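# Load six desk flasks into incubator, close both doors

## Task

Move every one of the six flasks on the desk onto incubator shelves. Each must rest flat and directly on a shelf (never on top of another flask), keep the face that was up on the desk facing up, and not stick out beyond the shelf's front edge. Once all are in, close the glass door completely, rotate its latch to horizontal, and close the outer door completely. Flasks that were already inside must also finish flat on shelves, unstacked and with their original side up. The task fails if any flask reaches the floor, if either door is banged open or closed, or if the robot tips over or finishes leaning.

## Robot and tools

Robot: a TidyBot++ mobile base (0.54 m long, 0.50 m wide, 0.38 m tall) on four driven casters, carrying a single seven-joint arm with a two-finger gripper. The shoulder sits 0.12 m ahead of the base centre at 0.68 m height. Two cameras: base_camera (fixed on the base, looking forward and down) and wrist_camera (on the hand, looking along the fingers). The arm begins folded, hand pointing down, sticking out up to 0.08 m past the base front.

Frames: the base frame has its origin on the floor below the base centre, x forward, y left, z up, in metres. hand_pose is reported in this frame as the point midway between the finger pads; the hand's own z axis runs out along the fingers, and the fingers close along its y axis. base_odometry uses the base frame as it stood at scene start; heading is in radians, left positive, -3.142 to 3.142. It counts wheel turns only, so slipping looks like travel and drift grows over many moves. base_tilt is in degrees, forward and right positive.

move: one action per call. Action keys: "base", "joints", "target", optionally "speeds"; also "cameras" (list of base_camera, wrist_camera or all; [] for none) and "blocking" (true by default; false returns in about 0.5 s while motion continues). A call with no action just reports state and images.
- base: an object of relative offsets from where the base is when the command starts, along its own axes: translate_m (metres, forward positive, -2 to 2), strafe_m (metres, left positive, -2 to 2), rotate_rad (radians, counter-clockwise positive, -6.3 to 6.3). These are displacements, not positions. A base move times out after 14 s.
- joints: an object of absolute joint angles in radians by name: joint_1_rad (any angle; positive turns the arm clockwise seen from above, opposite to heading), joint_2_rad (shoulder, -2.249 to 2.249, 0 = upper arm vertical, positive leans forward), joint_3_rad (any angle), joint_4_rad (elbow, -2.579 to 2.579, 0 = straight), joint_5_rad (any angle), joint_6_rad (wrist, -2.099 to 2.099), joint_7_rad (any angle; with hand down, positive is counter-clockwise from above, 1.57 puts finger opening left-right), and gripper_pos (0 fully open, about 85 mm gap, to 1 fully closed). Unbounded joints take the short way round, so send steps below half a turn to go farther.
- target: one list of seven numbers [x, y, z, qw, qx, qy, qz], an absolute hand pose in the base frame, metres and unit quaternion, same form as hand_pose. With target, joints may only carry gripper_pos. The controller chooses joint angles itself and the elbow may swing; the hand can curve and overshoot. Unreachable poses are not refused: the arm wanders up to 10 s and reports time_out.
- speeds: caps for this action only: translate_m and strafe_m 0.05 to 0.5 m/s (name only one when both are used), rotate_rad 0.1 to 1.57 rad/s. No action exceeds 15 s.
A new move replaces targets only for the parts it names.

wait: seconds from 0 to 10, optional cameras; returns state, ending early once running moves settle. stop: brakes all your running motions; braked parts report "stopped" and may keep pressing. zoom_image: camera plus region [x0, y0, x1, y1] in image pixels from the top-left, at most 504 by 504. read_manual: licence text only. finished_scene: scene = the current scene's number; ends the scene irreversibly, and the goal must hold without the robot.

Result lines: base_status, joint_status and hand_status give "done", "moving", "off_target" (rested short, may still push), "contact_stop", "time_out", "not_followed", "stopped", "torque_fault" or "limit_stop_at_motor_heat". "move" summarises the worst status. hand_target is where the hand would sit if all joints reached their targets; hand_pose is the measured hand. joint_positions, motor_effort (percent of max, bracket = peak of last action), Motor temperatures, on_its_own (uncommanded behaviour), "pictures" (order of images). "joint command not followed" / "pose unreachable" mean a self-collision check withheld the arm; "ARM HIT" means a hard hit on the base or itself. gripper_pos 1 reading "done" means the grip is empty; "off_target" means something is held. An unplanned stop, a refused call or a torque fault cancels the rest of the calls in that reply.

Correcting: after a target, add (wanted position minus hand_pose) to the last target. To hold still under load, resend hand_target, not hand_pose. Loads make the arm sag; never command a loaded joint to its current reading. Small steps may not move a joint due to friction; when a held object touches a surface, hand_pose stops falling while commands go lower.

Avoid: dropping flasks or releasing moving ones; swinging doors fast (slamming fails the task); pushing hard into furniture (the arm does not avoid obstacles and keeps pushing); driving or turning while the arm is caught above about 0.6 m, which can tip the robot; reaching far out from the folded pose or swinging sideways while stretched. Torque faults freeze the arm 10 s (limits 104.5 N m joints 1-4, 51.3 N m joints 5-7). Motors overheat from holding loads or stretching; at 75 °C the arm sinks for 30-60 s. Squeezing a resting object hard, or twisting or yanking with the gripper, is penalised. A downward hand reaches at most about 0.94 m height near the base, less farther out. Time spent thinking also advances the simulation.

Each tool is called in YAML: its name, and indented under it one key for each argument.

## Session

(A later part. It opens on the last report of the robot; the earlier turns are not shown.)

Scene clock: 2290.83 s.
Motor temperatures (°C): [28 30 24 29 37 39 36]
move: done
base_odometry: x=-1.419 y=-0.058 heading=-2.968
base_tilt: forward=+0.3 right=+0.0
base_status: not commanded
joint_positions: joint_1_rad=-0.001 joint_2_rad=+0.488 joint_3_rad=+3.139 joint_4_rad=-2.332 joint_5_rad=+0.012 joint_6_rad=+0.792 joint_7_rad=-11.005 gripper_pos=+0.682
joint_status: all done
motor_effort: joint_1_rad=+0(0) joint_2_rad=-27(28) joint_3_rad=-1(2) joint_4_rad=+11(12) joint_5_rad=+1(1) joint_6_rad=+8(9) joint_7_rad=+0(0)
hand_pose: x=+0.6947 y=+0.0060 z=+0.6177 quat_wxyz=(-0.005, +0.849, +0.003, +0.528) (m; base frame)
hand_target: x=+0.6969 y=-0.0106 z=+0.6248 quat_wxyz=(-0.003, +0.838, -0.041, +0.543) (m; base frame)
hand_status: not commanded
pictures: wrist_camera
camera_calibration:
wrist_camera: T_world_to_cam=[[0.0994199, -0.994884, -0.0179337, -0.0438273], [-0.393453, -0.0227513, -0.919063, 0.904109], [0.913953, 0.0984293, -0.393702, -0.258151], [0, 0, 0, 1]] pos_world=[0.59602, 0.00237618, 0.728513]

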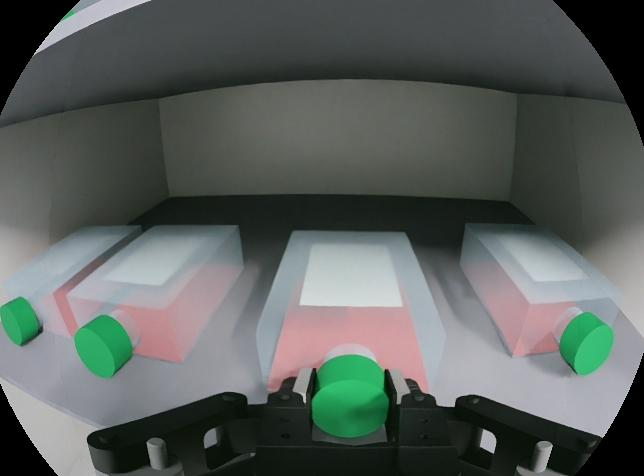

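move:
  joints: {"joint_2_rad": 0.505, "joint_4_rad": -2.343, "joint_6_rad": 0.885}
  cameras: ["wrist_camera"]

Scene clock: 2292.87 s.
Motor temperatures (°C): [28 30 24 29 37 39 36]
move: done
base_odometry: x=-1.419 y=-0.058 heading=-2.968
base_tilt: forward=+0.2 right=-0.1
base_status: not commanded
joint_positions: joint_1_rad=-0.001 joint_2_rad=+0.499 joint_3_rad=+3.139 joint_4_rad=-2.334 joint_5_rad=+0.012 joint_6_rad=+0.831 joint_7_rad=-11.005 gripper_pos=+0.682
joint_status: all done
motor_effort: joint_1_rad=+0(0) joint_2_rad=-28(29) joint_3_rad=+0(2) joint_4_rad=+11(12) joint_5_rad=+0(1) joint_6_rad=+8(9) joint_7_rad=+0(0)
hand_pose: x=+0.6983 y=+0.0061 z=+0.6213 quat_wxyz=(-0.006, +0.842, +0.003, +0.539) (m; base frame)
hand_target: x=+0.7009 y=-0.0110 z=+0.6300 quat_wxyz=(-0.002, +0.830, -0.040, +0.556) (m; base frame)
hand_status: not commanded
pictures: wrist_camera
camera_calibration:
wrist_camera: T_world_to_cam=[[0.0999437, -0.994865, -0.0159526, -0.045648], [-0.369813, -0.0222573, -0.92884, 0.898371], [0.923715, 0.0987312, -0.370138, -0.28152], [0, 0, 0, 1]] pos_world=[0.596835, 0.00237653, 0.729513]

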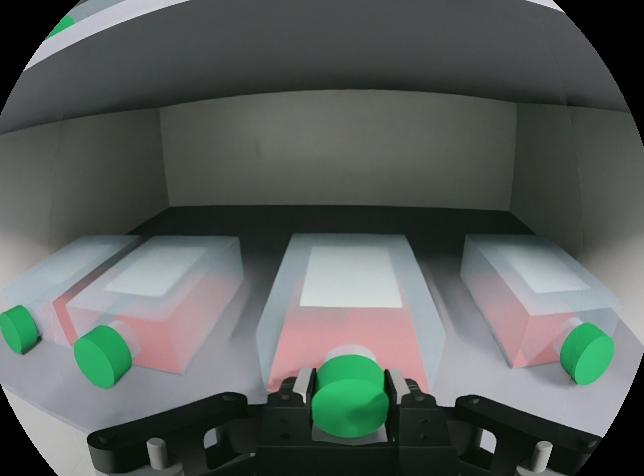

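move:
  joints: {"joint_2_rad": 0.518, "joint_4_rad": -2.35, "joint_6_rad": 0.893}
  cameras: []

move:
  joints: {"joint_2_rad": 0.53, "joint_4_rad": -2.353, "joint_6_rad": 0.903}
  cameras: ["wrist_camera"]

Scene clock: 2295.53 s.
Motor temperatures (°C): [28 30 24 29 37 39 36]
move: done
base_odometry: x=-1.419 y=-0.058 heading=-2.968
base_tilt: forward=+0.3 right=-0.2
base_status: not commanded
joint_positions: joint_1_rad=-0.001 joint_2_rad=+0.509 joint_3_rad=+3.139 joint_4_rad=-2.340 joint_5_rad=+0.012 joint_6_rad=+0.839 joint_7_rad=-11.005 gripper_pos=+0.682
joint_status: all done
motor_effort: joint_1_rad=+0(1) joint_2_rad=-27(29) joint_3_rad=-2(2) joint_4_rad=+10(12) joint_5_rad=+0(1) joint_6_rad=+8(9) joint_7_rad=+0(0)
hand_pose: x=+0.6965 y=+0.0061 z=+0.6158 quat_wxyz=(-0.006, +0.844, +0.003, +0.536) (m; base frame)
hand_target: x=+0.6982 y=-0.0111 z=+0.6222 quat_wxyz=(-0.002, +0.834, -0.040, +0.551) (m; base frame)
hand_status: not commanded
pictures: none
No camera images: "cameras" was empty.

Scene clock: 2296.10 s.
Motor temperatures (°C): [28 30 24 29 37 39 36]
move: done
base_odometry: x=-1.419 y=-0.058 heading=-2.968
base_tilt: forward=+0.4 right=-0.1
base_status: not commanded
joint_positions: joint_1_rad=-0.001 joint_2_rad=+0.515 joint_3_rad=+3.139 joint_4_rad=-2.340 joint_5_rad=+0.012 joint_6_rad=+0.852 joint_7_rad=-11.005 gripper_pos=+0.682
joint_status: all done
motor_effort: joint_1_rad=+0(0) joint_2_rad=-27(28) joint_3_rad=-1(2) joint_4_rad=+10(11) joint_5_rad=+0(1) joint_6_rad=+8(9) joint_7_rad=+0(1)
hand_pose: x=+0.6975 y=+0.0062 z=+0.6157 quat_wxyz=(-0.006, +0.843, +0.003, +0.539) (m; base frame)
hand_target: x=+0.6973 y=-0.0112 z=+0.6170 quat_wxyz=(-0.001, +0.835, -0.040, +0.549) (m; base frame)
hand_status: not commanded
pictures: wrist_camera
camera_calibration:
wrist_camera: T_world_to_cam=[[0.100039, -0.99485, -0.0163189, -0.0454571], [-0.370746, -0.022051, -0.928472, 0.893292], [0.923331, 0.0989334, -0.371043, -0.282026], [0, 0, 0, 1]] pos_world=[0.596135, 0.0023767, 0.724011]

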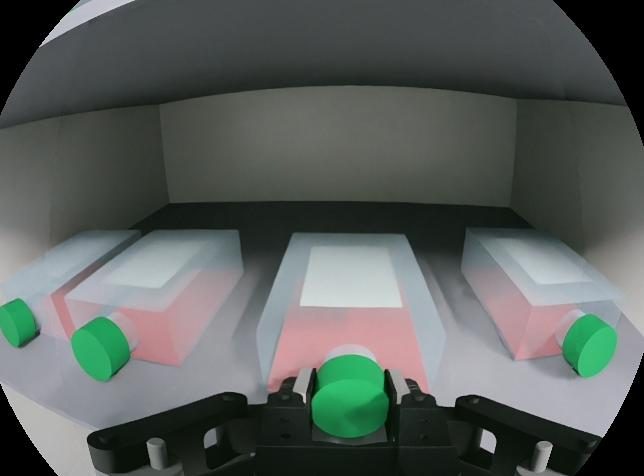

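move:
  joints: {"joint_2_rad": 0.542, "joint_4_rad": -2.356, "joint_6_rad": 0.913}
  cameras: ["wrist_camera"]

Scene clock: 2298.37 s.
Motor temperatures (°C): [28 30 24 29 37 39 36]
move: done
base_odometry: x=-1.419 y=-0.058 heading=-2.968
base_tilt: forward=+0.3 right=-0.2
base_status: not commanded
joint_positions: joint_1_rad=-0.001 joint_2_rad=+0.522 joint_3_rad=+3.139 joint_4_rad=-2.341 joint_5_rad=+0.012 joint_6_rad=+0.866 joint_7_rad=-11.005 gripper_pos=+0.682
joint_status: all done
motor_effort: joint_1_rad=+0(0) joint_2_rad=-26(27) joint_3_rad=+0(1) joint_4_rad=+10(11) joint_5_rad=+1(1) joint_6_rad=+7(7) joint_7_rad=+0(1)
hand_pose: x=+0.6986 y=+0.0062 z=+0.6154 quat_wxyz=(-0.006, +0.841, +0.003, +0.541) (m; base frame)
hand_target: x=+0.6965 y=-0.0113 z=+0.6118 quat_wxyz=(-0.001, +0.837, -0.040, +0.546) (m; base frame)
hand_status: not commanded
pictures: wrist_camera
camera_calibration:
wrist_camera: T_world_to_cam=[[0.100162, -0.994844, -0.0159071, -0.0458836], [-0.36485, -0.0218504, -0.93081, 0.890778], [0.925663, 0.0990358, -0.365158, -0.28838], [0, 0, 0, 1]] pos_world=[0.596539, 0.00237684, 0.723111]

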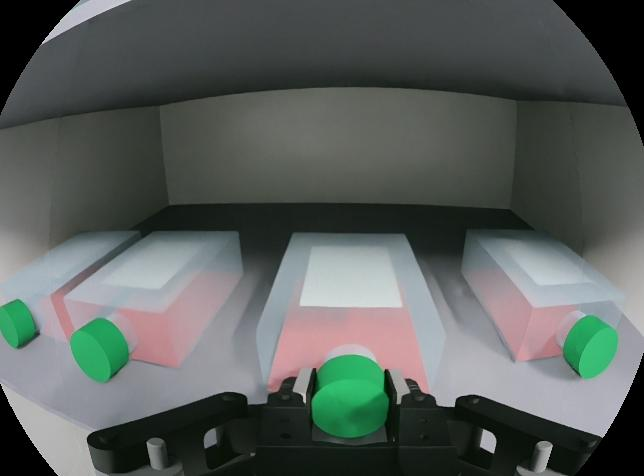

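move:
  joints: {"gripper_pos": 0.45}
  cameras: ["wrist_camera"]

move:
  base: {"translate_m": -0.12}
  speeds: {"translate_m": 0.1}
  cameras: ["wrist_camera"]

move:
  base: {"translate_m": -0.2}
  joints: {"gripper_pos": 0.0}
  speeds: {"translate_m": 0.2}
  cameras: ["wrist_camera"]

Scene clock: 2301.67 s.
Motor temperatures (°C): [28 30 24 29 37 39 36]
move: done
base_odometry: x=-1.419 y=-0.058 heading=-2.968
base_tilt: forward=+0.3 right=-0.2
base_status: not commanded
joint_positions: joint_1_rad=-0.001 joint_2_rad=+0.529 joint_3_rad=+3.139 joint_4_rad=-2.342 joint_5_rad=+0.012 joint_6_rad=+0.866 joint_7_rad=-11.005 gripper_pos=+0.450
joint_status: all done
motor_effort: joint_1_rad=+0(0) joint_2_rad=-27(28) joint_3_rad=-1(2) joint_4_rad=+10(11) joint_5_rad=+0(1) joint_6_rad=+8(8) joint_7_rad=+0(1)
hand_pose: x=+0.6977 y=+0.0062 z=+0.6113 quat_wxyz=(-0.006, +0.843, +0.003, +0.538) (m; base frame)
hand_target: x=+0.6965 y=-0.0113 z=+0.6118 quat_wxyz=(-0.001, +0.837, -0.040, +0.546) (m; base frame)
hand_status: not commanded
pictures: wrist_camera
camera_calibration:
wrist_camera: T_world_to_cam=[[0.10004, -0.994844, -0.0166484, -0.0453205], [-0.371768, -0.0218533, -0.928069, 0.889727], [0.92292, 0.099033, -0.372037, -0.282938], [0, 0, 0, 1]] pos_world=[0.596435, 0.00237683, 0.71971]

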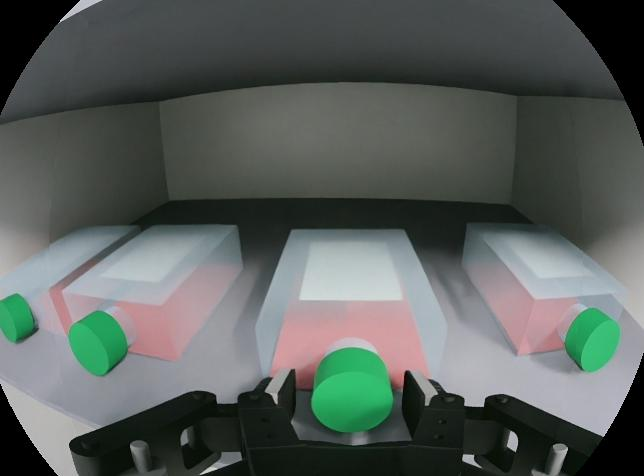

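Scene clock: 2303.43 s.
Motor temperatures (°C): [28 30 24 29 37 39 36]
move: done
base_odometry: x=-1.301 y=-0.037 heading=-2.968
base_tilt: forward=+0.3 right=-0.1
base_status: done
joint_positions: joint_1_rad=-0.001 joint_2_rad=+0.533 joint_3_rad=+3.139 joint_4_rad=-2.348 joint_5_rad=+0.012 joint_6_rad=+0.868 joint_7_rad=-11.005 gripper_pos=+0.450
joint_status: not commanded
motor_effort: joint_1_rad=+0(1) joint_2_rad=-27(28) joint_3_rad=+0(2) joint_4_rad=+10(11) joint_5_rad=+1(1) joint_6_rad=+8(8) joint_7_rad=+0(1)
hand_pose: x=+0.6952 y=+0.0062 z=+0.6076 quat_wxyz=(-0.006, +0.845, +0.003, +0.535) (m; base frame)
hand_target: x=+0.6965 y=-0.0113 z=+0.6118 quat_wxyz=(-0.001, +0.837, -0.040, +0.546) (m; base frame)
hand_status: not commanded
pictures: wrist_camera
camera_calibration:
wrist_camera: T_world_to_cam=[[0.0999132, -0.994844, -0.0173792, -0.044601], [-0.378492, -0.0218472, -0.925347, 0.888357], [0.920196, 0.0990322, -0.378724, -0.27607], [0, 0, 0, 1]] pos_world=[0.59473, 0.00237684, 0.716709]

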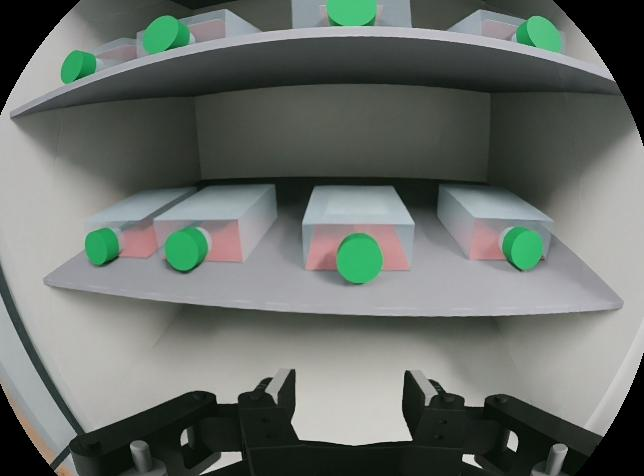

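Scene clock: 2305.20 s.
Motor temperatures (°C): [28 30 24 29 37 39 36]
move: done
base_odometry: x=-1.104 y=-0.003 heading=-2.968
base_tilt: forward=+0.3 right=-0.2
base_status: done
joint_positions: joint_1_rad=-0.001 joint_2_rad=+0.535 joint_3_rad=+3.139 joint_4_rad=-2.350 joint_5_rad=+0.012 joint_6_rad=+0.868 joint_7_rad=-11.005 gripper_pos=+0.000
joint_status: all done
motor_effort: joint_1_rad=+0(1) joint_2_rad=-27(28) joint_3_rad=-1(2) joint_4_rad=+9(11) joint_5_rad=+0(1) joint_6_rad=+8(8) joint_7_rad=+0(1)
hand_pose: x=+0.6940 y=+0.0062 z=+0.6055 quat_wxyz=(-0.006, +0.846, +0.003, +0.533) (m; base frame)
hand_target: x=+0.6965 y=-0.0113 z=+0.6118 quat_wxyz=(-0.001, +0.837, -0.040, +0.546) (m; base frame)
hand_status: not commanded
pictures: wrist_camera
camera_calibration:
wrist_camera: T_world_to_cam=[[0.0998349, -0.994844, -0.0178229, -0.0442048], [-0.382698, -0.0218579, -0.923615, 0.887908], [0.918463, 0.0990298, -0.382908, -0.2721], [0, 0, 0, 1]] pos_world=[0.594128, 0.00237683, 0.715108]

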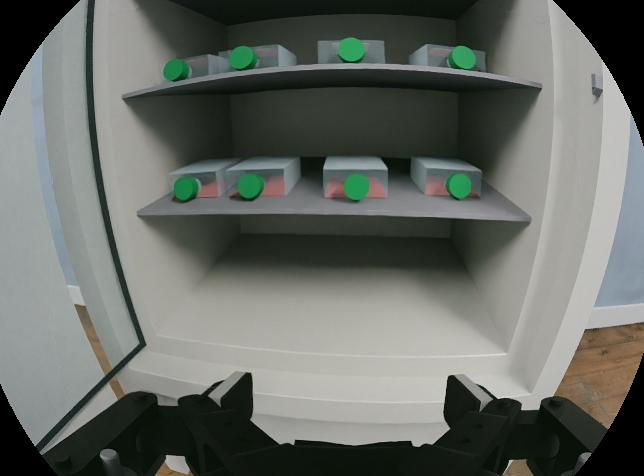

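move:
  base: {"translate_m": -0.42}
  joints: {"joint_2_rad": -0.16, "joint_4_rad": -2.04, "joint_6_rad": 0.04, "gripper_pos": 0.95}
  cameras: ["wrist_camera"]

Scene clock: 2323.70 s.
Motor temperatures (°C): [28 30 24 29 37 39 36]
move: done
base_odometry: x=-0.690 y=+0.070 heading=-2.968
base_tilt: forward=+0.2 right=-0.2
base_status: done
joint_positions: joint_1_rad=-0.001 joint_2_rad=-0.150 joint_3_rad=+3.139 joint_4_rad=-2.061 joint_5_rad=+0.012 joint_6_rad=+0.097 joint_7_rad=-11.005 gripper_pos=+0.950
joint_status: all done
motor_effort: joint_1_rad=+0(1) joint_2_rad=-14(30) joint_3_rad=+1(2) joint_4_rad=+21(22) joint_5_rad=+0(1) joint_6_rad=+8(9) joint_7_rad=+0(1)
hand_pose: x=+0.6546 y=+0.0038 z=+0.9180 quat_wxyz=(-0.001, +0.788, +0.003, +0.616) (m; base frame)
hand_target: x=+0.6515 y=+0.0016 z=+0.9187 quat_wxyz=(-0.027, +0.795, -0.036, +0.605) (m; base frame)
hand_status: not commanded
pictures: wrist_camera
camera_calibration:
wrist_camera: T_world_to_cam=[[0.0947375, -0.995453, 0.00989733, -0.0592212], [-0.188931, -0.0277402, -0.981598, 1.08771], [0.97741, 0.0911243, -0.1907, -0.330866], [0, 0, 0, 1]] pos_world=[0.534505, 0.00137145, 1.00519]

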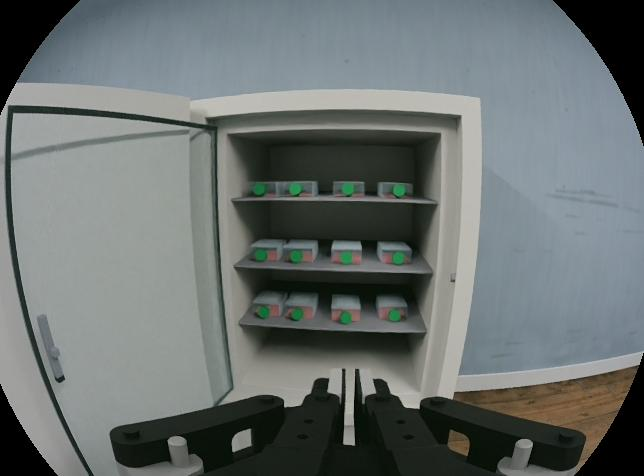

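move:
  base: {"translate_m": -0.292}
  joints: {"joint_2_rad": 0.43, "joint_4_rad": -2.33, "joint_6_rad": 0.74}
  cameras: []

move:
  base: {"strafe_m": 0.713, "rotate_rad": -0.268}
  cameras: ["wrist_camera", "base_camera"]

Scene clock: 2337.17 s.
Motor temperatures (°C): [28 30 24 29 37 39 36]
move: done
base_odometry: x=-0.402 y=+0.121 heading=-2.968
base_tilt: forward=+0.3 right=-0.2
base_status: done
joint_positions: joint_1_rad=-0.001 joint_2_rad=+0.416 joint_3_rad=+3.139 joint_4_rad=-2.321 joint_5_rad=+0.012 joint_6_rad=+0.682 joint_7_rad=-11.005 gripper_pos=+0.950
joint_status: all done
motor_effort: joint_1_rad=+0(1) joint_2_rad=-26(26) joint_3_rad=-1(2) joint_4_rad=+12(22) joint_5_rad=+0(1) joint_6_rad=+7(9) joint_7_rad=+0(1)
hand_pose: x=+0.6884 y=+0.0057 z=+0.6331 quat_wxyz=(-0.005, +0.856, +0.003, +0.517) (m; base frame)
hand_target: x=+0.6916 y=-0.0093 z=+0.6372 quat_wxyz=(-0.005, +0.846, -0.041, +0.532) (m; base frame)
hand_status: not commanded
pictures: none
No camera images: "cameras" was empty.

Scene clock: 2340.00 s.
Motor temperatures (°C): [28 30 24 29 37 39 36]
move: done
base_odometry: x=-0.279 y=-0.582 heading=+3.047
base_tilt: forward=+0.2 right=-0.2
base_status: done
joint_positions: joint_1_rad=+0.006 joint_2_rad=+0.419 joint_3_rad=+3.142 joint_4_rad=-2.321 joint_5_rad=+0.012 joint_6_rad=+0.686 joint_7_rad=-11.005 gripper_pos=+0.950
joint_status: not commanded
motor_effort: joint_1_rad=+0(4) joint_2_rad=-26(26) joint_3_rad=-1(4) joint_4_rad=+12(13) joint_5_rad=+0(2) joint_6_rad=+8(8) joint_7_rad=+0(1)
hand_pose: x=+0.6888 y=+0.0002 z=+0.6324 quat_wxyz=(-0.002, +0.856, -0.001, +0.517) (m; base frame)
hand_target: x=+0.6916 y=-0.0093 z=+0.6372 quat_wxyz=(-0.005, +0.846, -0.041, +0.532) (m; base frame)
hand_status: not commanded
pictures: base_camera, wrist_camera
camera_calibration:
wrist_camera: T_world_to_cam=[[0.0890987, -0.995866, -0.0176953, -0.0417541], [-0.416841, -0.0211471, -0.908733, 0.924695], [0.904602, 0.0883431, -0.417002, -0.225266], [0, 0, 0, 1]] pos_world=[0.592947, -0.00212618, 0.745626]

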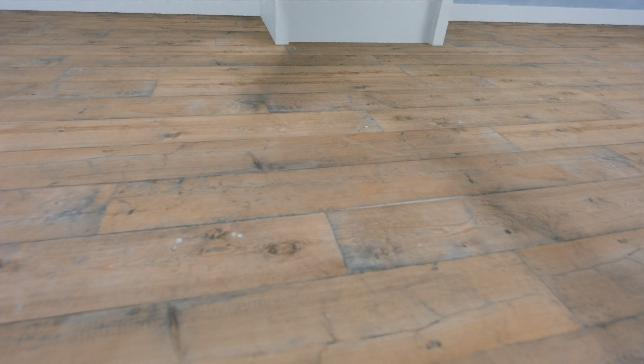

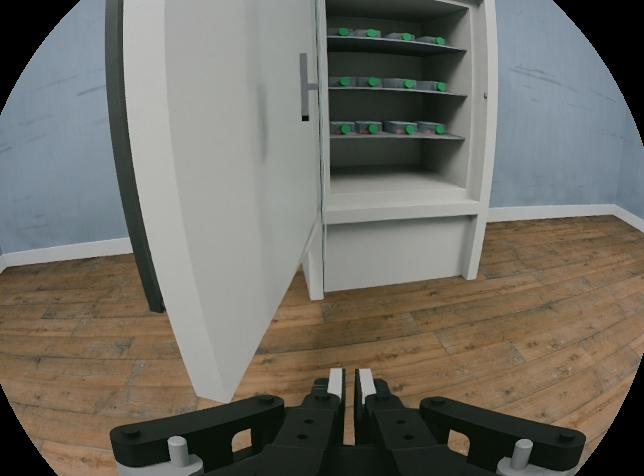

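zoom_image:
  camera: "wrist_camera"
  region: [200, 0, 400, 320]

Scaled by 1.575.

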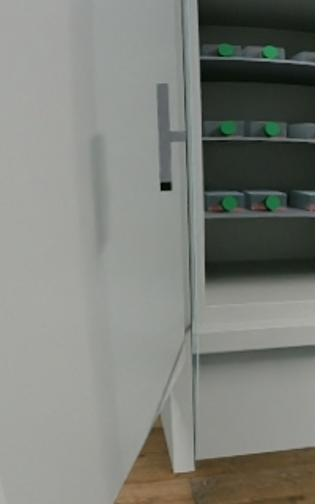

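move:
  base: {"strafe_m": 0.15}
  cameras: ["wrist_camera"]

zoom_image:
  camera: "wrist_camera"
  region: [240, 0, 480, 380]

Scene clock: 2373.17 s.
Motor temperatures (°C): [28 30 24 29 37 39 36]
move: done
base_odometry: x=-0.293 y=-0.731 heading=+3.047
base_tilt: forward=+0.2 right=-0.1
base_status: done
joint_positions: joint_1_rad=-0.001 joint_2_rad=+0.419 joint_3_rad=+3.142 joint_4_rad=-2.321 joint_5_rad=+0.012 joint_6_rad=+0.686 joint_7_rad=-11.005 gripper_pos=+0.950
joint_status: not commanded
motor_effort: joint_1_rad=+0(3) joint_2_rad=-25(26) joint_3_rad=+0(3) joint_4_rad=+12(13) joint_5_rad=+0(1) joint_6_rad=+8(8) joint_7_rad=+0(0)
hand_pose: x=+0.6888 y=+0.0039 z=+0.6324 quat_wxyz=(-0.003, +0.856, +0.002, +0.518) (m; base frame)
hand_target: x=+0.6916 y=-0.0093 z=+0.6372 quat_wxyz=(-0.005, +0.846, -0.041, +0.532) (m; base frame)
hand_status: not commanded
pictures: wrist_camera
camera_calibration:
wrist_camera: T_world_to_cam=[[0.0955849, -0.995264, -0.0176868, -0.0426226], [-0.416506, -0.0238505, -0.90882, 0.924643], [0.904094, 0.0942362, -0.416813, -0.22541], [0, 0, 0, 1]] pos_world=[0.592985, 0.000874259, 0.745626]

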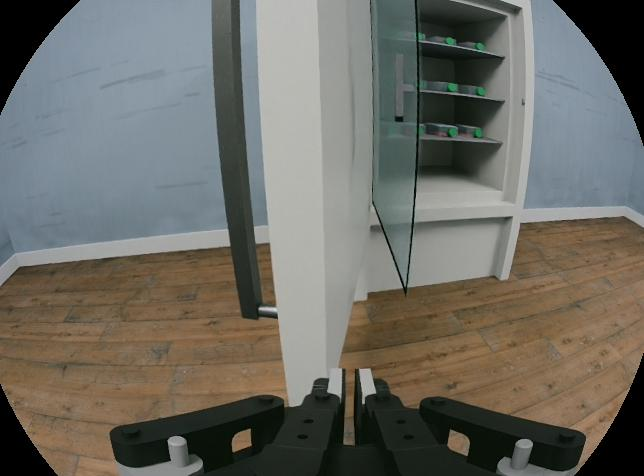

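Scaled by 1.326.

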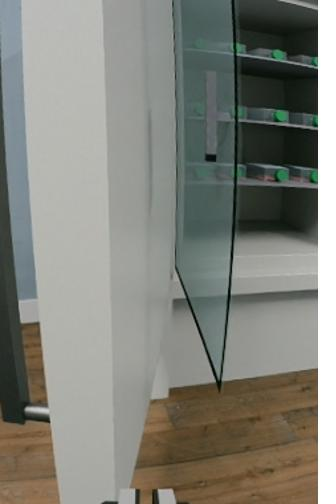

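move:
  base: {"strafe_m": -0.07}
  cameras: []

move:
  base: {"translate_m": 0.3}
  speeds: {"translate_m": 0.2}
  cameras: ["wrist_camera"]

zoom_image:
  camera: "wrist_camera"
  region: [200, 0, 520, 476]

Scene clock: 2400.97 s.
Motor temperatures (°C): [28 30 24 29 37 39 36]
move: done
base_odometry: x=-0.287 y=-0.661 heading=+3.047
base_tilt: forward=+0.3 right=-0.1
base_status: done
joint_positions: joint_1_rad=+0.002 joint_2_rad=+0.419 joint_3_rad=+3.142 joint_4_rad=-2.321 joint_5_rad=+0.012 joint_6_rad=+0.686 joint_7_rad=-11.005 gripper_pos=+0.950
joint_status: not commanded
motor_effort: joint_1_rad=+0(3) joint_2_rad=-25(26) joint_3_rad=-2(3) joint_4_rad=+12(13) joint_5_rad=+1(1) joint_6_rad=+7(8) joint_7_rad=+0(0)
hand_pose: x=+0.6888 y=+0.0023 z=+0.6323 quat_wxyz=(-0.003, +0.856, +0.001, +0.517) (m; base frame)
hand_target: x=+0.6916 y=-0.0093 z=+0.6372 quat_wxyz=(-0.005, +0.846, -0.041, +0.532) (m; base frame)
hand_status: not commanded
pictures: none
No camera images: "cameras" was empty.

Scene clock: 2403.27 s.
Motor temperatures (°C): [28 30 24 29 37 39 36]
move: done
base_odometry: x=-0.585 y=-0.633 heading=+3.048
base_tilt: forward=+0.2 right=-0.1
base_status: done
joint_positions: joint_1_rad=+0.002 joint_2_rad=+0.423 joint_3_rad=+3.142 joint_4_rad=-2.323 joint_5_rad=+0.012 joint_6_rad=+0.688 joint_7_rad=-11.005 gripper_pos=+0.950
joint_status: not commanded
motor_effort: joint_1_rad=+0(1) joint_2_rad=-25(28) joint_3_rad=+0(2) joint_4_rad=+12(13) joint_5_rad=+1(1) joint_6_rad=+7(8) joint_7_rad=+0(1)
hand_pose: x=+0.6878 y=+0.0023 z=+0.6296 quat_wxyz=(-0.003, +0.857, +0.001, +0.515) (m; base frame)
hand_target: x=+0.6916 y=-0.0093 z=+0.6372 quat_wxyz=(-0.005, +0.846, -0.041, +0.532) (m; base frame)
hand_status: not commanded
pictures: wrist_camera
camera_calibration:
wrist_camera: T_world_to_cam=[[0.0927249, -0.995526, -0.0181788, -0.0418587], [-0.420876, -0.0226418, -0.906836, 0.92337], [0.902367, 0.0917372, -0.421092, -0.221707], [0, 0, 0, 1]] pos_world=[0.592566, -0.000425925, 0.743225]

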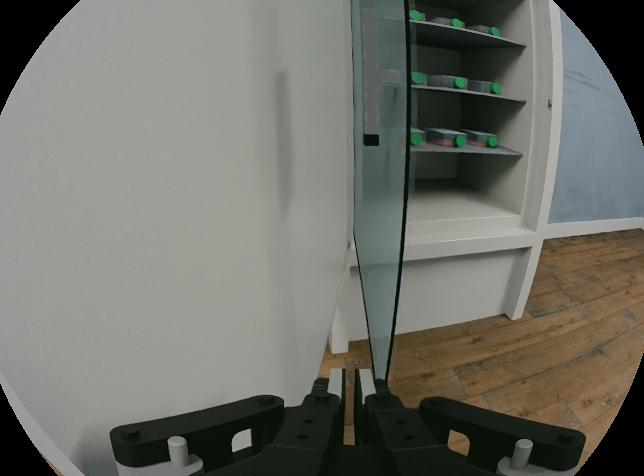

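Scaled by 1.059.

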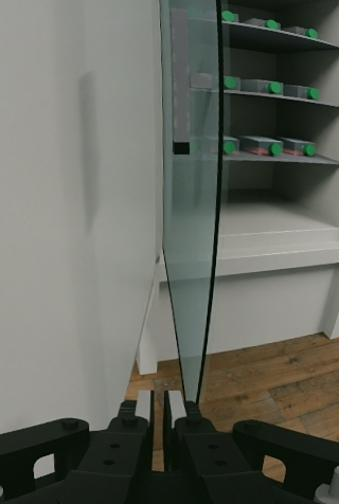

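move:
  base: {"translate_m": 0.12, "strafe_m": -0.005}
  speeds: {"translate_m": 0.1}
  cameras: ["wrist_camera"]

Scene clock: 2412.10 s.
Motor temperatures (°C): [28 30 24 29 37 39 36]
move: done
base_odometry: x=-0.704 y=-0.617 heading=+3.048
base_tilt: forward=+0.3 right=-0.2
base_status: done
joint_positions: joint_1_rad=+0.002 joint_2_rad=+0.425 joint_3_rad=+3.142 joint_4_rad=-2.325 joint_5_rad=+0.012 joint_6_rad=+0.688 joint_7_rad=-11.005 gripper_pos=+0.950
joint_status: not commanded
motor_effort: joint_1_rad=+0(1) joint_2_rad=-25(27) joint_3_rad=+0(2) joint_4_rad=+12(13) joint_5_rad=+0(1) joint_6_rad=+7(8) joint_7_rad=+0(0)
hand_pose: x=+0.6871 y=+0.0023 z=+0.6280 quat_wxyz=(-0.003, +0.858, +0.001, +0.514) (m; base frame)
hand_target: x=+0.6916 y=-0.0093 z=+0.6372 quat_wxyz=(-0.005, +0.846, -0.041, +0.532) (m; base frame)
hand_status: not commanded
pictures: wrist_camera
camera_calibration:
wrist_camera: T_world_to_cam=[[0.0926299, -0.995528, -0.0185344, -0.0415139], [-0.423489, -0.0225434, -0.905621, 0.922716], [0.901153, 0.0917367, -0.423684, -0.219118], [0, 0, 0, 1]] pos_world=[0.592064, -0.000425877, 0.742025]

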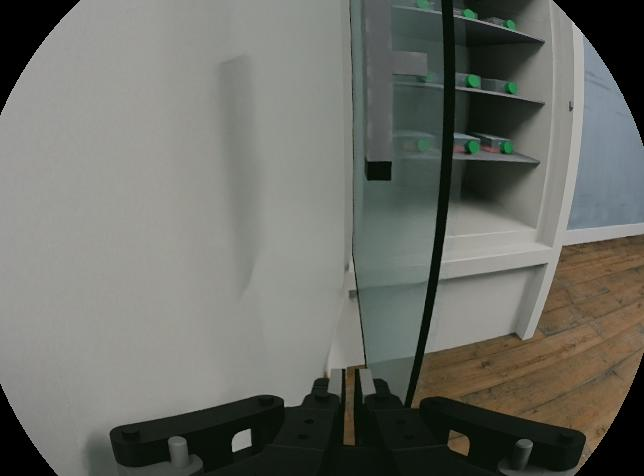

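move:
  base: {"translate_m": 0.07}
  speeds: {"translate_m": 0.1}
  cameras: ["wrist_camera"]

Scene clock: 2418.37 s.
Motor temperatures (°C): [28 30 24 29 37 39 36]
move: done
base_odometry: x=-0.774 y=-0.610 heading=+3.048
base_tilt: forward=+0.3 right=-0.2
base_status: done
joint_positions: joint_1_rad=+0.002 joint_2_rad=+0.426 joint_3_rad=+3.142 joint_4_rad=-2.326 joint_5_rad=+0.012 joint_6_rad=+0.689 joint_7_rad=-11.005 gripper_pos=+0.950
joint_status: not commanded
motor_effort: joint_1_rad=+0(3) joint_2_rad=-25(27) joint_3_rad=+0(2) joint_4_rad=+12(14) joint_5_rad=+1(1) joint_6_rad=+7(8) joint_7_rad=+0(1)
hand_pose: x=+0.6864 y=+0.0027 z=+0.6267 quat_wxyz=(-0.003, +0.858, +0.001, +0.513) (m; base frame)
hand_target: x=+0.6916 y=-0.0093 z=+0.6372 quat_wxyz=(-0.005, +0.846, -0.041, +0.532) (m; base frame)
hand_status: not commanded
pictures: wrist_camera
camera_calibration:
wrist_camera: T_world_to_cam=[[0.0931188, -0.995477, -0.0188155, -0.0412797], [-0.425898, -0.0227437, -0.904485, 0.922142], [0.899966, 0.0922381, -0.42609, -0.216768], [0, 0, 0, 1]] pos_world=[0.591666, -0.000125823, 0.740924]

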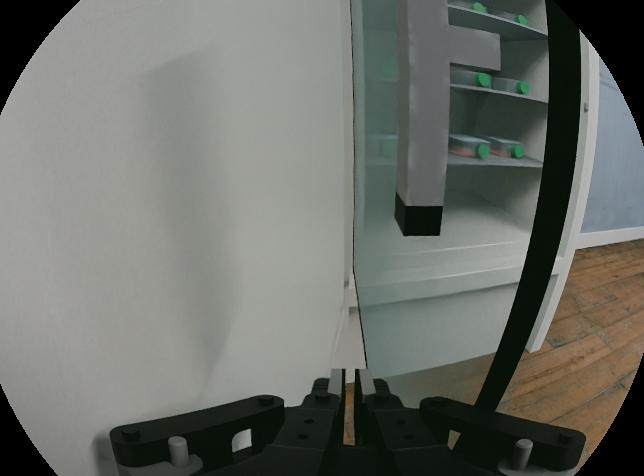

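move:
  base: {"translate_m": 0.003, "strafe_m": -0.026}
  speeds: {"translate_m": 0.08}
  cameras: ["wrist_camera"]

move:
  base: {"translate_m": 0.018, "strafe_m": -0.085}
  speeds: {"translate_m": 0.1}
  cameras: ["wrist_camera"]

Scene clock: 2448.03 s.
Motor temperatures (°C): [28 30 24 29 37 39 36]
move: done
base_odometry: x=-0.775 y=-0.584 heading=+3.048
base_tilt: forward=+0.3 right=-0.1
base_status: done
joint_positions: joint_1_rad=+0.003 joint_2_rad=+0.426 joint_3_rad=+3.141 joint_4_rad=-2.327 joint_5_rad=+0.012 joint_6_rad=+0.689 joint_7_rad=-11.005 gripper_pos=+0.950
joint_status: not commanded
motor_effort: joint_1_rad=+0(4) joint_2_rad=-25(26) joint_3_rad=+0(3) joint_4_rad=+12(14) joint_5_rad=+0(1) joint_6_rad=+7(8) joint_7_rad=+0(0)
hand_pose: x=+0.6861 y=+0.0023 z=+0.6265 quat_wxyz=(-0.003, +0.858, +0.001, +0.513) (m; base frame)
hand_target: x=+0.6916 y=-0.0093 z=+0.6372 quat_wxyz=(-0.005, +0.846, -0.041, +0.532) (m; base frame)
hand_status: not commanded
pictures: wrist_camera
camera_calibration:
wrist_camera: T_world_to_cam=[[0.0923603, -0.995544, -0.0190412, -0.0410467], [-0.426239, -0.0222471, -0.904337, 0.921956], [0.899883, 0.0916409, -0.426395, -0.216357], [0, 0, 0, 1]] pos_world=[0.591461, -0.00052576, 0.740723]

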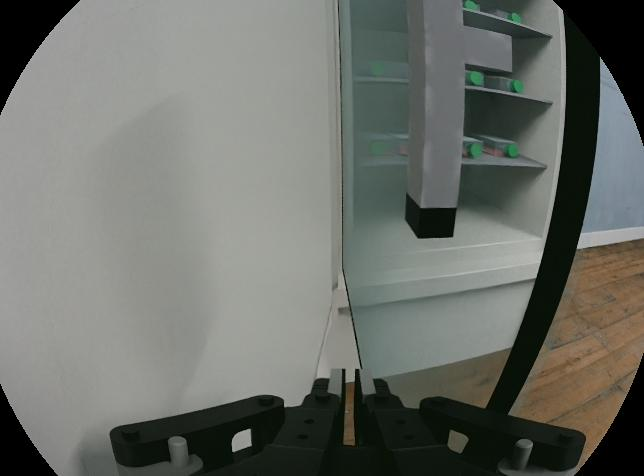

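Scene clock: 2449.50 s.
Motor temperatures (°C): [28 30 24 29 37 39 36]
move: done
base_odometry: x=-0.785 y=-0.498 heading=+3.048
base_tilt: forward=+0.3 right=-0.2
base_status: done
joint_positions: joint_1_rad=+0.000 joint_2_rad=+0.426 joint_3_rad=+3.140 joint_4_rad=-2.328 joint_5_rad=+0.012 joint_6_rad=+0.689 joint_7_rad=-11.005 gripper_pos=+0.950
joint_status: not commanded
motor_effort: joint_1_rad=+0(5) joint_2_rad=-25(27) joint_3_rad=-1(3) joint_4_rad=+12(14) joint_5_rad=+0(2) joint_6_rad=+7(8) joint_7_rad=+0(1)
hand_pose: x=+0.6857 y=+0.0045 z=+0.6262 quat_wxyz=(-0.004, +0.859, +0.002, +0.513) (m; base frame)
hand_target: x=+0.6916 y=-0.0093 z=+0.6372 quat_wxyz=(-0.005, +0.846, -0.041, +0.532) (m; base frame)
hand_status: not commanded
pictures: wrist_camera
camera_calibration:
wrist_camera: T_world_to_cam=[[0.0961998, -0.995169, -0.0196129, -0.0410793], [-0.4269, -0.023451, -0.903995, 0.921832], [0.899167, 0.0953369, -0.427093, -0.215423], [0, 0, 0, 1]] pos_world=[0.591183, 0.00127481, 0.74052]

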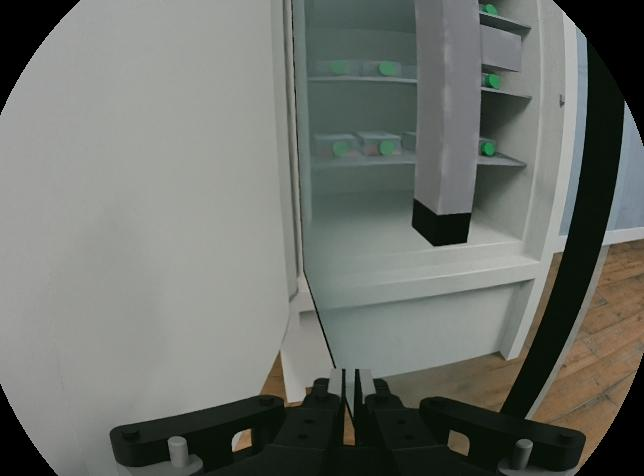

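move:
  base: {"translate_m": 0.0355, "strafe_m": -0.074}
  speeds: {"translate_m": 0.1}
  cameras: ["wrist_camera"]

move:
  base: {"translate_m": 0.048, "strafe_m": -0.067}
  speeds: {"translate_m": 0.1}
  cameras: ["wrist_camera"]

Scene clock: 2453.00 s.
Motor temperatures (°C): [28 30 24 29 37 39 36]
move: done
base_odometry: x=-0.814 y=-0.421 heading=+3.048
base_tilt: forward=+0.3 right=-0.2
base_status: done
joint_positions: joint_1_rad=+0.000 joint_2_rad=+0.426 joint_3_rad=+3.139 joint_4_rad=-2.329 joint_5_rad=+0.012 joint_6_rad=+0.689 joint_7_rad=-11.005 gripper_pos=+0.950
joint_status: not commanded
motor_effort: joint_1_rad=+0(5) joint_2_rad=-25(27) joint_3_rad=+0(5) joint_4_rad=+12(15) joint_5_rad=+0(1) joint_6_rad=+7(8) joint_7_rad=+0(1)
hand_pose: x=+0.6854 y=+0.0051 z=+0.6259 quat_wxyz=(-0.004, +0.859, +0.002, +0.512) (m; base frame)
hand_target: x=+0.6916 y=-0.0093 z=+0.6372 quat_wxyz=(-0.005, +0.846, -0.041, +0.532) (m; base frame)
hand_status: not commanded
pictures: wrist_camera
camera_calibration:
wrist_camera: T_world_to_cam=[[0.097265, -0.995058, -0.0199534, -0.0409444], [-0.427384, -0.0236533, -0.903761, 0.921692], [0.898823, 0.096432, -0.427573, -0.214826], [0, 0, 0, 1]] pos_world=[0.590989, 0.00177507, 0.740319]

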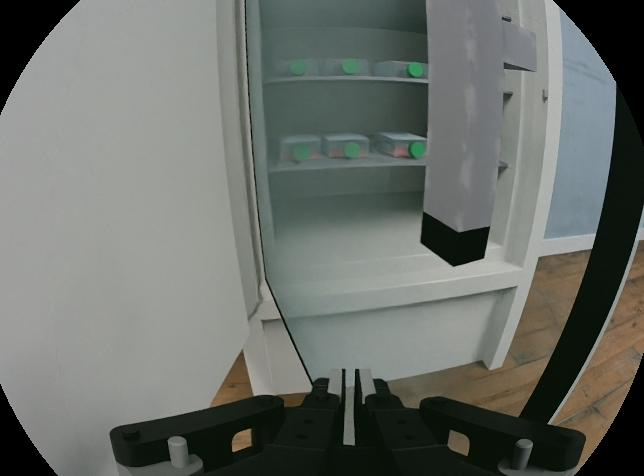

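Scene clock: 2454.40 s.
Motor temperatures (°C): [28 30 24 29 37 39 36]
move: done
base_odometry: x=-0.855 y=-0.349 heading=+3.048
base_tilt: forward=+0.3 right=-0.1
base_status: done
joint_positions: joint_1_rad=-0.001 joint_2_rad=+0.427 joint_3_rad=+3.139 joint_4_rad=-2.329 joint_5_rad=+0.012 joint_6_rad=+0.690 joint_7_rad=-11.005 gripper_pos=+0.950
joint_status: not commanded
motor_effort: joint_1_rad=+0(3) joint_2_rad=-26(27) joint_3_rad=+0(3) joint_4_rad=+11(14) joint_5_rad=+1(1) joint_6_rad=+7(8) joint_7_rad=+0(1)
hand_pose: x=+0.6851 y=+0.0056 z=+0.6255 quat_wxyz=(-0.005, +0.859, +0.003, +0.512) (m; base frame)
hand_target: x=+0.6916 y=-0.0093 z=+0.6372 quat_wxyz=(-0.005, +0.846, -0.041, +0.532) (m; base frame)
hand_status: not commanded
pictures: wrist_camera
camera_calibration:
wrist_camera: T_world_to_cam=[[0.0980584, -0.994976, -0.0202044, -0.0408086], [-0.428198, -0.0238563, -0.90337, 0.921405], [0.898349, 0.0972345, -0.428386, -0.21389], [0, 0, 0, 1]] pos_world=[0.590694, 0.00217524, 0.739918]

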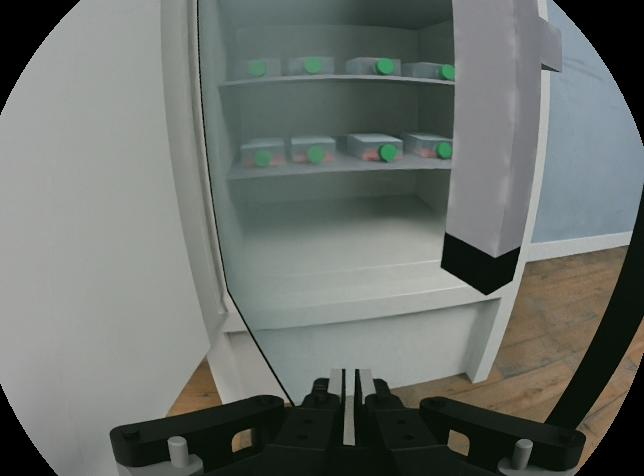

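wait:
  seconds: 0.2
  cameras: ["wrist_camera"]

Scene clock: 2462.47 s.
Motor temperatures (°C): [28 30 24 29 37 39 36]
base_odometry: x=-0.855 y=-0.349 heading=+3.048
base_tilt: forward=+0.3 right=-0.2
base_status: done
joint_positions: joint_1_rad=-0.001 joint_2_rad=+0.427 joint_3_rad=+3.139 joint_4_rad=-2.329 joint_5_rad=+0.012 joint_6_rad=+0.690 joint_7_rad=-11.005 gripper_pos=+0.950
joint_status: not commanded
motor_effort: joint_1_rad=+0(3) joint_2_rad=-26(27) joint_3_rad=-1(3) joint_4_rad=+12(14) joint_5_rad=+0(1) joint_6_rad=+7(8) joint_7_rad=+0(1)
hand_pose: x=+0.6851 y=+0.0056 z=+0.6255 quat_wxyz=(-0.005, +0.859, +0.003, +0.512) (m; base frame)
hand_target: x=+0.6916 y=-0.0093 z=+0.6372 quat_wxyz=(-0.005, +0.846, -0.041, +0.532) (m; base frame)
hand_status: not commanded
wait: 0.20 s; at rest from the start
pictures: wrist_camera
camera_calibration:
wrist_camera: T_world_to_cam=[[0.0980584, -0.994976, -0.0202044, -0.0408086], [-0.428198, -0.0238563, -0.90337, 0.921405], [0.898349, 0.0972345, -0.428386, -0.21389], [0, 0, 0, 1]] pos_world=[0.590694, 0.00217524, 0.739918]

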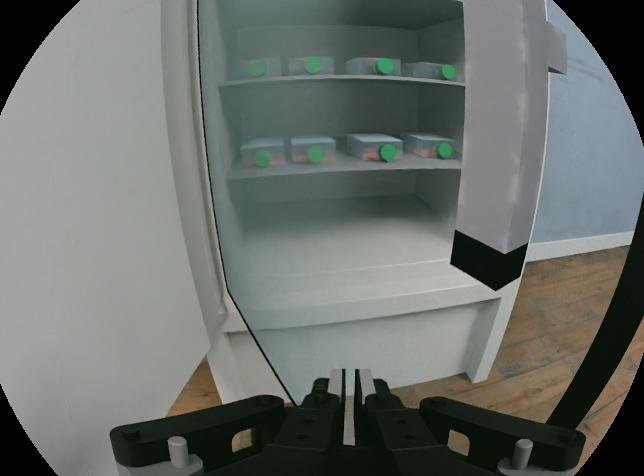

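move:
  base: {"translate_m": 0.054, "strafe_m": -0.06}
  speeds: {"translate_m": 0.08}
  cameras: ["wrist_camera"]

move:
  base: {"translate_m": 0.063, "strafe_m": -0.049}
  speeds: {"translate_m": 0.08}
  cameras: ["wrist_camera"]

Scene clock: 2466.07 s.
Motor temperatures (°C): [28 30 24 29 37 39 36]
move: done
base_odometry: x=-0.903 y=-0.284 heading=+3.048
base_tilt: forward=+0.3 right=-0.1
base_status: done
joint_positions: joint_1_rad=-0.001 joint_2_rad=+0.427 joint_3_rad=+3.139 joint_4_rad=-2.330 joint_5_rad=+0.012 joint_6_rad=+0.690 joint_7_rad=-11.005 gripper_pos=+0.950
joint_status: not commanded
motor_effort: joint_1_rad=+0(4) joint_2_rad=-25(27) joint_3_rad=-1(3) joint_4_rad=+12(15) joint_5_rad=+0(1) joint_6_rad=+7(8) joint_7_rad=+0(1)
hand_pose: x=+0.6849 y=+0.0056 z=+0.6252 quat_wxyz=(-0.005, +0.859, +0.003, +0.512) (m; base frame)
hand_target: x=+0.6916 y=-0.0093 z=+0.6372 quat_wxyz=(-0.005, +0.846, -0.041, +0.532) (m; base frame)
hand_status: not commanded
pictures: wrist_camera
camera_calibration:
wrist_camera: T_world_to_cam=[[0.0979523, -0.994986, -0.0202019, -0.040742], [-0.428568, -0.0238526, -0.903195, 0.92127], [0.898184, 0.0971279, -0.428755, -0.213515], [0, 0, 0, 1]] pos_world=[0.590593, 0.0021752, 0.739718]

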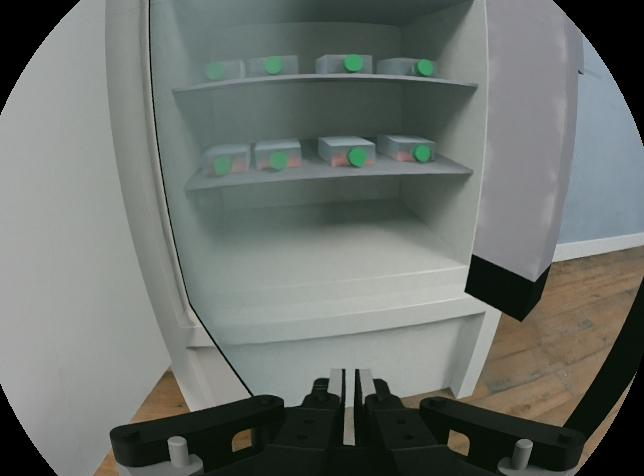

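Scene clock: 2467.60 s.
Motor temperatures (°C): [28 30 24 29 37 39 36]
move: done
base_odometry: x=-0.961 y=-0.229 heading=+3.047
base_tilt: forward=+0.2 right=-0.2
base_status: done
joint_positions: joint_1_rad=-0.001 joint_2_rad=+0.427 joint_3_rad=+3.139 joint_4_rad=-2.331 joint_5_rad=+0.012 joint_6_rad=+0.690 joint_7_rad=-11.005 gripper_pos=+0.950
joint_status: not commanded
motor_effort: joint_1_rad=+0(3) joint_2_rad=-25(27) joint_3_rad=-1(3) joint_4_rad=+12(14) joint_5_rad=+0(2) joint_6_rad=+8(9) joint_7_rad=+0(0)
hand_pose: x=+0.6845 y=+0.0057 z=+0.6247 quat_wxyz=(-0.005, +0.859, +0.003, +0.511) (m; base frame)
hand_target: x=+0.6916 y=-0.0093 z=+0.6372 quat_wxyz=(-0.005, +0.846, -0.041, +0.532) (m; base frame)
hand_status: not commanded
pictures: wrist_camera
camera_calibration:
wrist_camera: T_world_to_cam=[[0.0983322, -0.994945, -0.0203923, -0.0407048], [-0.429563, -0.0239525, -0.902719, 0.921019], [0.897667, 0.0975261, -0.429747, -0.21239], [0, 0, 0, 1]] pos_world=[0.590294, 0.00227529, 0.739317]

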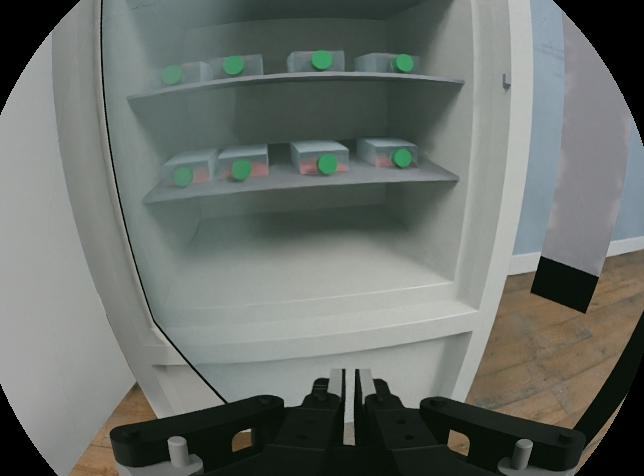

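move:
  base: {"translate_m": 0.07, "strafe_m": -0.037}
  speeds: {"translate_m": 0.08}
  cameras: ["wrist_camera"]

move:
  base: {"translate_m": 0.073, "strafe_m": -0.029}
  speeds: {"translate_m": 0.08}
  cameras: ["wrist_camera"]

Scene clock: 2493.40 s.
Motor temperatures (°C): [28 30 24 28 37 39 36]
move: done
base_odometry: x=-1.027 y=-0.186 heading=+3.047
base_tilt: forward=+0.3 right=-0.2
base_status: done
joint_positions: joint_1_rad=-0.001 joint_2_rad=+0.428 joint_3_rad=+3.139 joint_4_rad=-2.332 joint_5_rad=+0.012 joint_6_rad=+0.690 joint_7_rad=-11.005 gripper_pos=+0.950
joint_status: not commanded
motor_effort: joint_1_rad=+0(4) joint_2_rad=-25(27) joint_3_rad=-1(2) joint_4_rad=+11(16) joint_5_rad=+0(1) joint_6_rad=+8(9) joint_7_rad=+0(1)
hand_pose: x=+0.6840 y=+0.0059 z=+0.6241 quat_wxyz=(-0.005, +0.860, +0.003, +0.511) (m; base frame)
hand_target: x=+0.6916 y=-0.0093 z=+0.6372 quat_wxyz=(-0.005, +0.846, -0.041, +0.532) (m; base frame)
hand_status: not commanded
pictures: wrist_camera
camera_calibration:
wrist_camera: T_world_to_cam=[[0.0986249, -0.994912, -0.0205528, -0.0405408], [-0.430681, -0.0240558, -0.902184, 0.920708], [0.897099, 0.0978295, -0.430862, -0.211199], [0, 0, 0, 1]] pos_world=[0.589996, 0.00247534, 0.738817]

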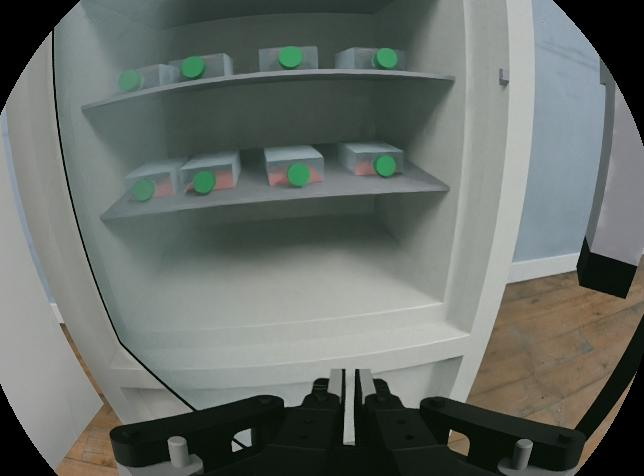

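Scene clock: 2494.93 s.
Motor temperatures (°C): [28 30 24 28 37 39 36]
move: done
base_odometry: x=-1.097 y=-0.150 heading=+3.047
base_tilt: forward=+0.3 right=-0.1
base_status: done
joint_positions: joint_1_rad=-0.001 joint_2_rad=+0.428 joint_3_rad=+3.139 joint_4_rad=-2.333 joint_5_rad=+0.012 joint_6_rad=+0.691 joint_7_rad=-11.005 gripper_pos=+0.950
joint_status: not commanded
motor_effort: joint_1_rad=+0(2) joint_2_rad=-25(27) joint_3_rad=+0(2) joint_4_rad=+12(16) joint_5_rad=+0(1) joint_6_rad=+7(10) joint_7_rad=+0(0)
hand_pose: x=+0.6836 y=+0.0060 z=+0.6235 quat_wxyz=(-0.005, +0.860, +0.003, +0.510) (m; base frame)
hand_target: x=+0.6916 y=-0.0093 z=+0.6372 quat_wxyz=(-0.005, +0.846, -0.041, +0.532) (m; base frame)
hand_status: not commanded
pictures: wrist_camera
camera_calibration:
wrist_camera: T_world_to_cam=[[0.098598, -0.994913, -0.0206713, -0.0404082], [-0.431775, -0.0240561, -0.90166, 0.920343], [0.896576, 0.0978273, -0.431951, -0.209943], [0, 0, 0, 1]] pos_world=[0.589595, 0.00247534, 0.738317]

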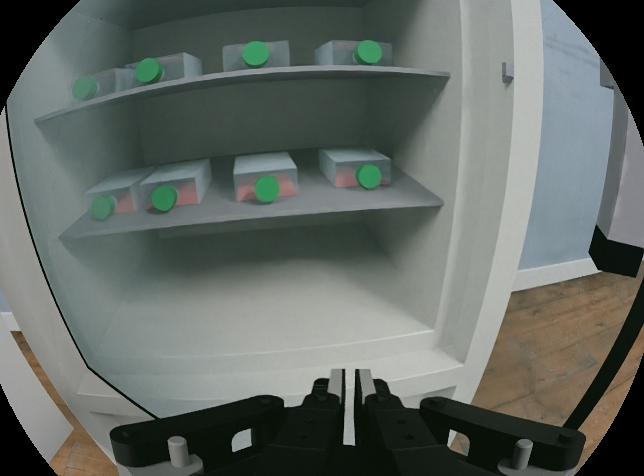

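move:
  base: {"translate_m": 0.077, "strafe_m": -0.016}
  speeds: {"translate_m": 0.08}
  cameras: ["wrist_camera"]

move:
  base: {"translate_m": 0.04, "strafe_m": -0.001}
  speeds: {"translate_m": 0.06}
  cameras: ["wrist_camera"]

Scene clock: 2498.53 s.
Motor temperatures (°C): [28 30 24 28 37 39 36]
move: done
base_odometry: x=-1.172 y=-0.126 heading=+3.047
base_tilt: forward=+0.2 right=-0.2
base_status: done
joint_positions: joint_1_rad=-0.001 joint_2_rad=+0.429 joint_3_rad=+3.139 joint_4_rad=-2.334 joint_5_rad=+0.012 joint_6_rad=+0.691 joint_7_rad=-11.005 gripper_pos=+0.950
joint_status: not commanded
motor_effort: joint_1_rad=+0(2) joint_2_rad=-25(27) joint_3_rad=-1(2) joint_4_rad=+12(15) joint_5_rad=+0(1) joint_6_rad=+7(9) joint_7_rad=+0(0)
hand_pose: x=+0.6831 y=+0.0060 z=+0.6230 quat_wxyz=(-0.005, +0.860, +0.003, +0.510) (m; base frame)
hand_target: x=+0.6916 y=-0.0093 z=+0.6372 quat_wxyz=(-0.005, +0.846, -0.041, +0.532) (m; base frame)
hand_status: not commanded
pictures: wrist_camera
camera_calibration:
wrist_camera: T_world_to_cam=[[0.0985728, -0.994913, -0.0207902, -0.0402842], [-0.432788, -0.0240479, -0.901175, 0.920091], [0.89609, 0.0978291, -0.432957, -0.208817], [0, 0, 0, 1]] pos_world=[0.589294, 0.00247534, 0.737917]

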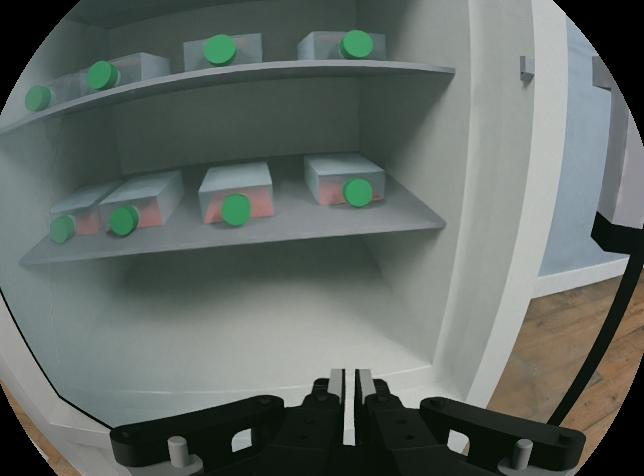

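Scene clock: 2499.73 s.
Motor temperatures (°C): [28 30 24 28 37 39 36]
move: done
base_odometry: x=-1.212 y=-0.121 heading=+3.047
base_tilt: forward=+0.3 right=-0.1
base_status: done
joint_positions: joint_1_rad=-0.001 joint_2_rad=+0.429 joint_3_rad=+3.139 joint_4_rad=-2.335 joint_5_rad=+0.012 joint_6_rad=+0.691 joint_7_rad=-11.005 gripper_pos=+0.950
joint_status: not commanded
motor_effort: joint_1_rad=+0(1) joint_2_rad=-25(27) joint_3_rad=-1(1) joint_4_rad=+12(16) joint_5_rad=+0(1) joint_6_rad=+7(10) joint_7_rad=+0(0)
hand_pose: x=+0.6827 y=+0.0060 z=+0.6226 quat_wxyz=(-0.005, +0.861, +0.003, +0.509) (m; base frame)
hand_target: x=+0.6916 y=-0.0093 z=+0.6372 quat_wxyz=(-0.005, +0.846, -0.041, +0.532) (m; base frame)
hand_status: not commanded
pictures: wrist_camera
camera_calibration:
wrist_camera: T_world_to_cam=[[0.0985606, -0.994912, -0.0208681, -0.0401962], [-0.433596, -0.0240602, -0.900786, 0.91988], [0.895701, 0.0978303, -0.433761, -0.207855], [0, 0, 0, 1]] pos_world=[0.588994, 0.00247534, 0.737617]

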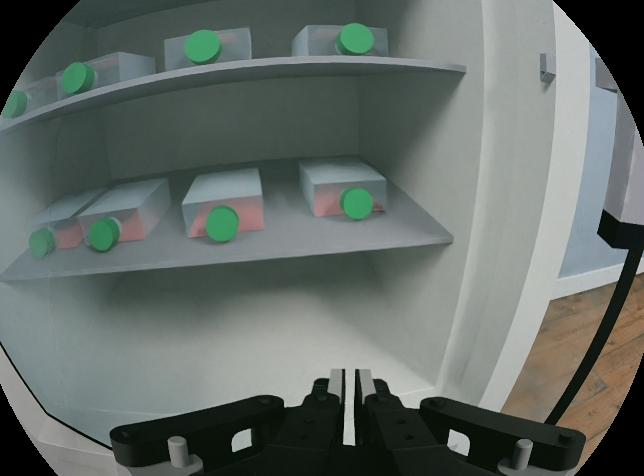

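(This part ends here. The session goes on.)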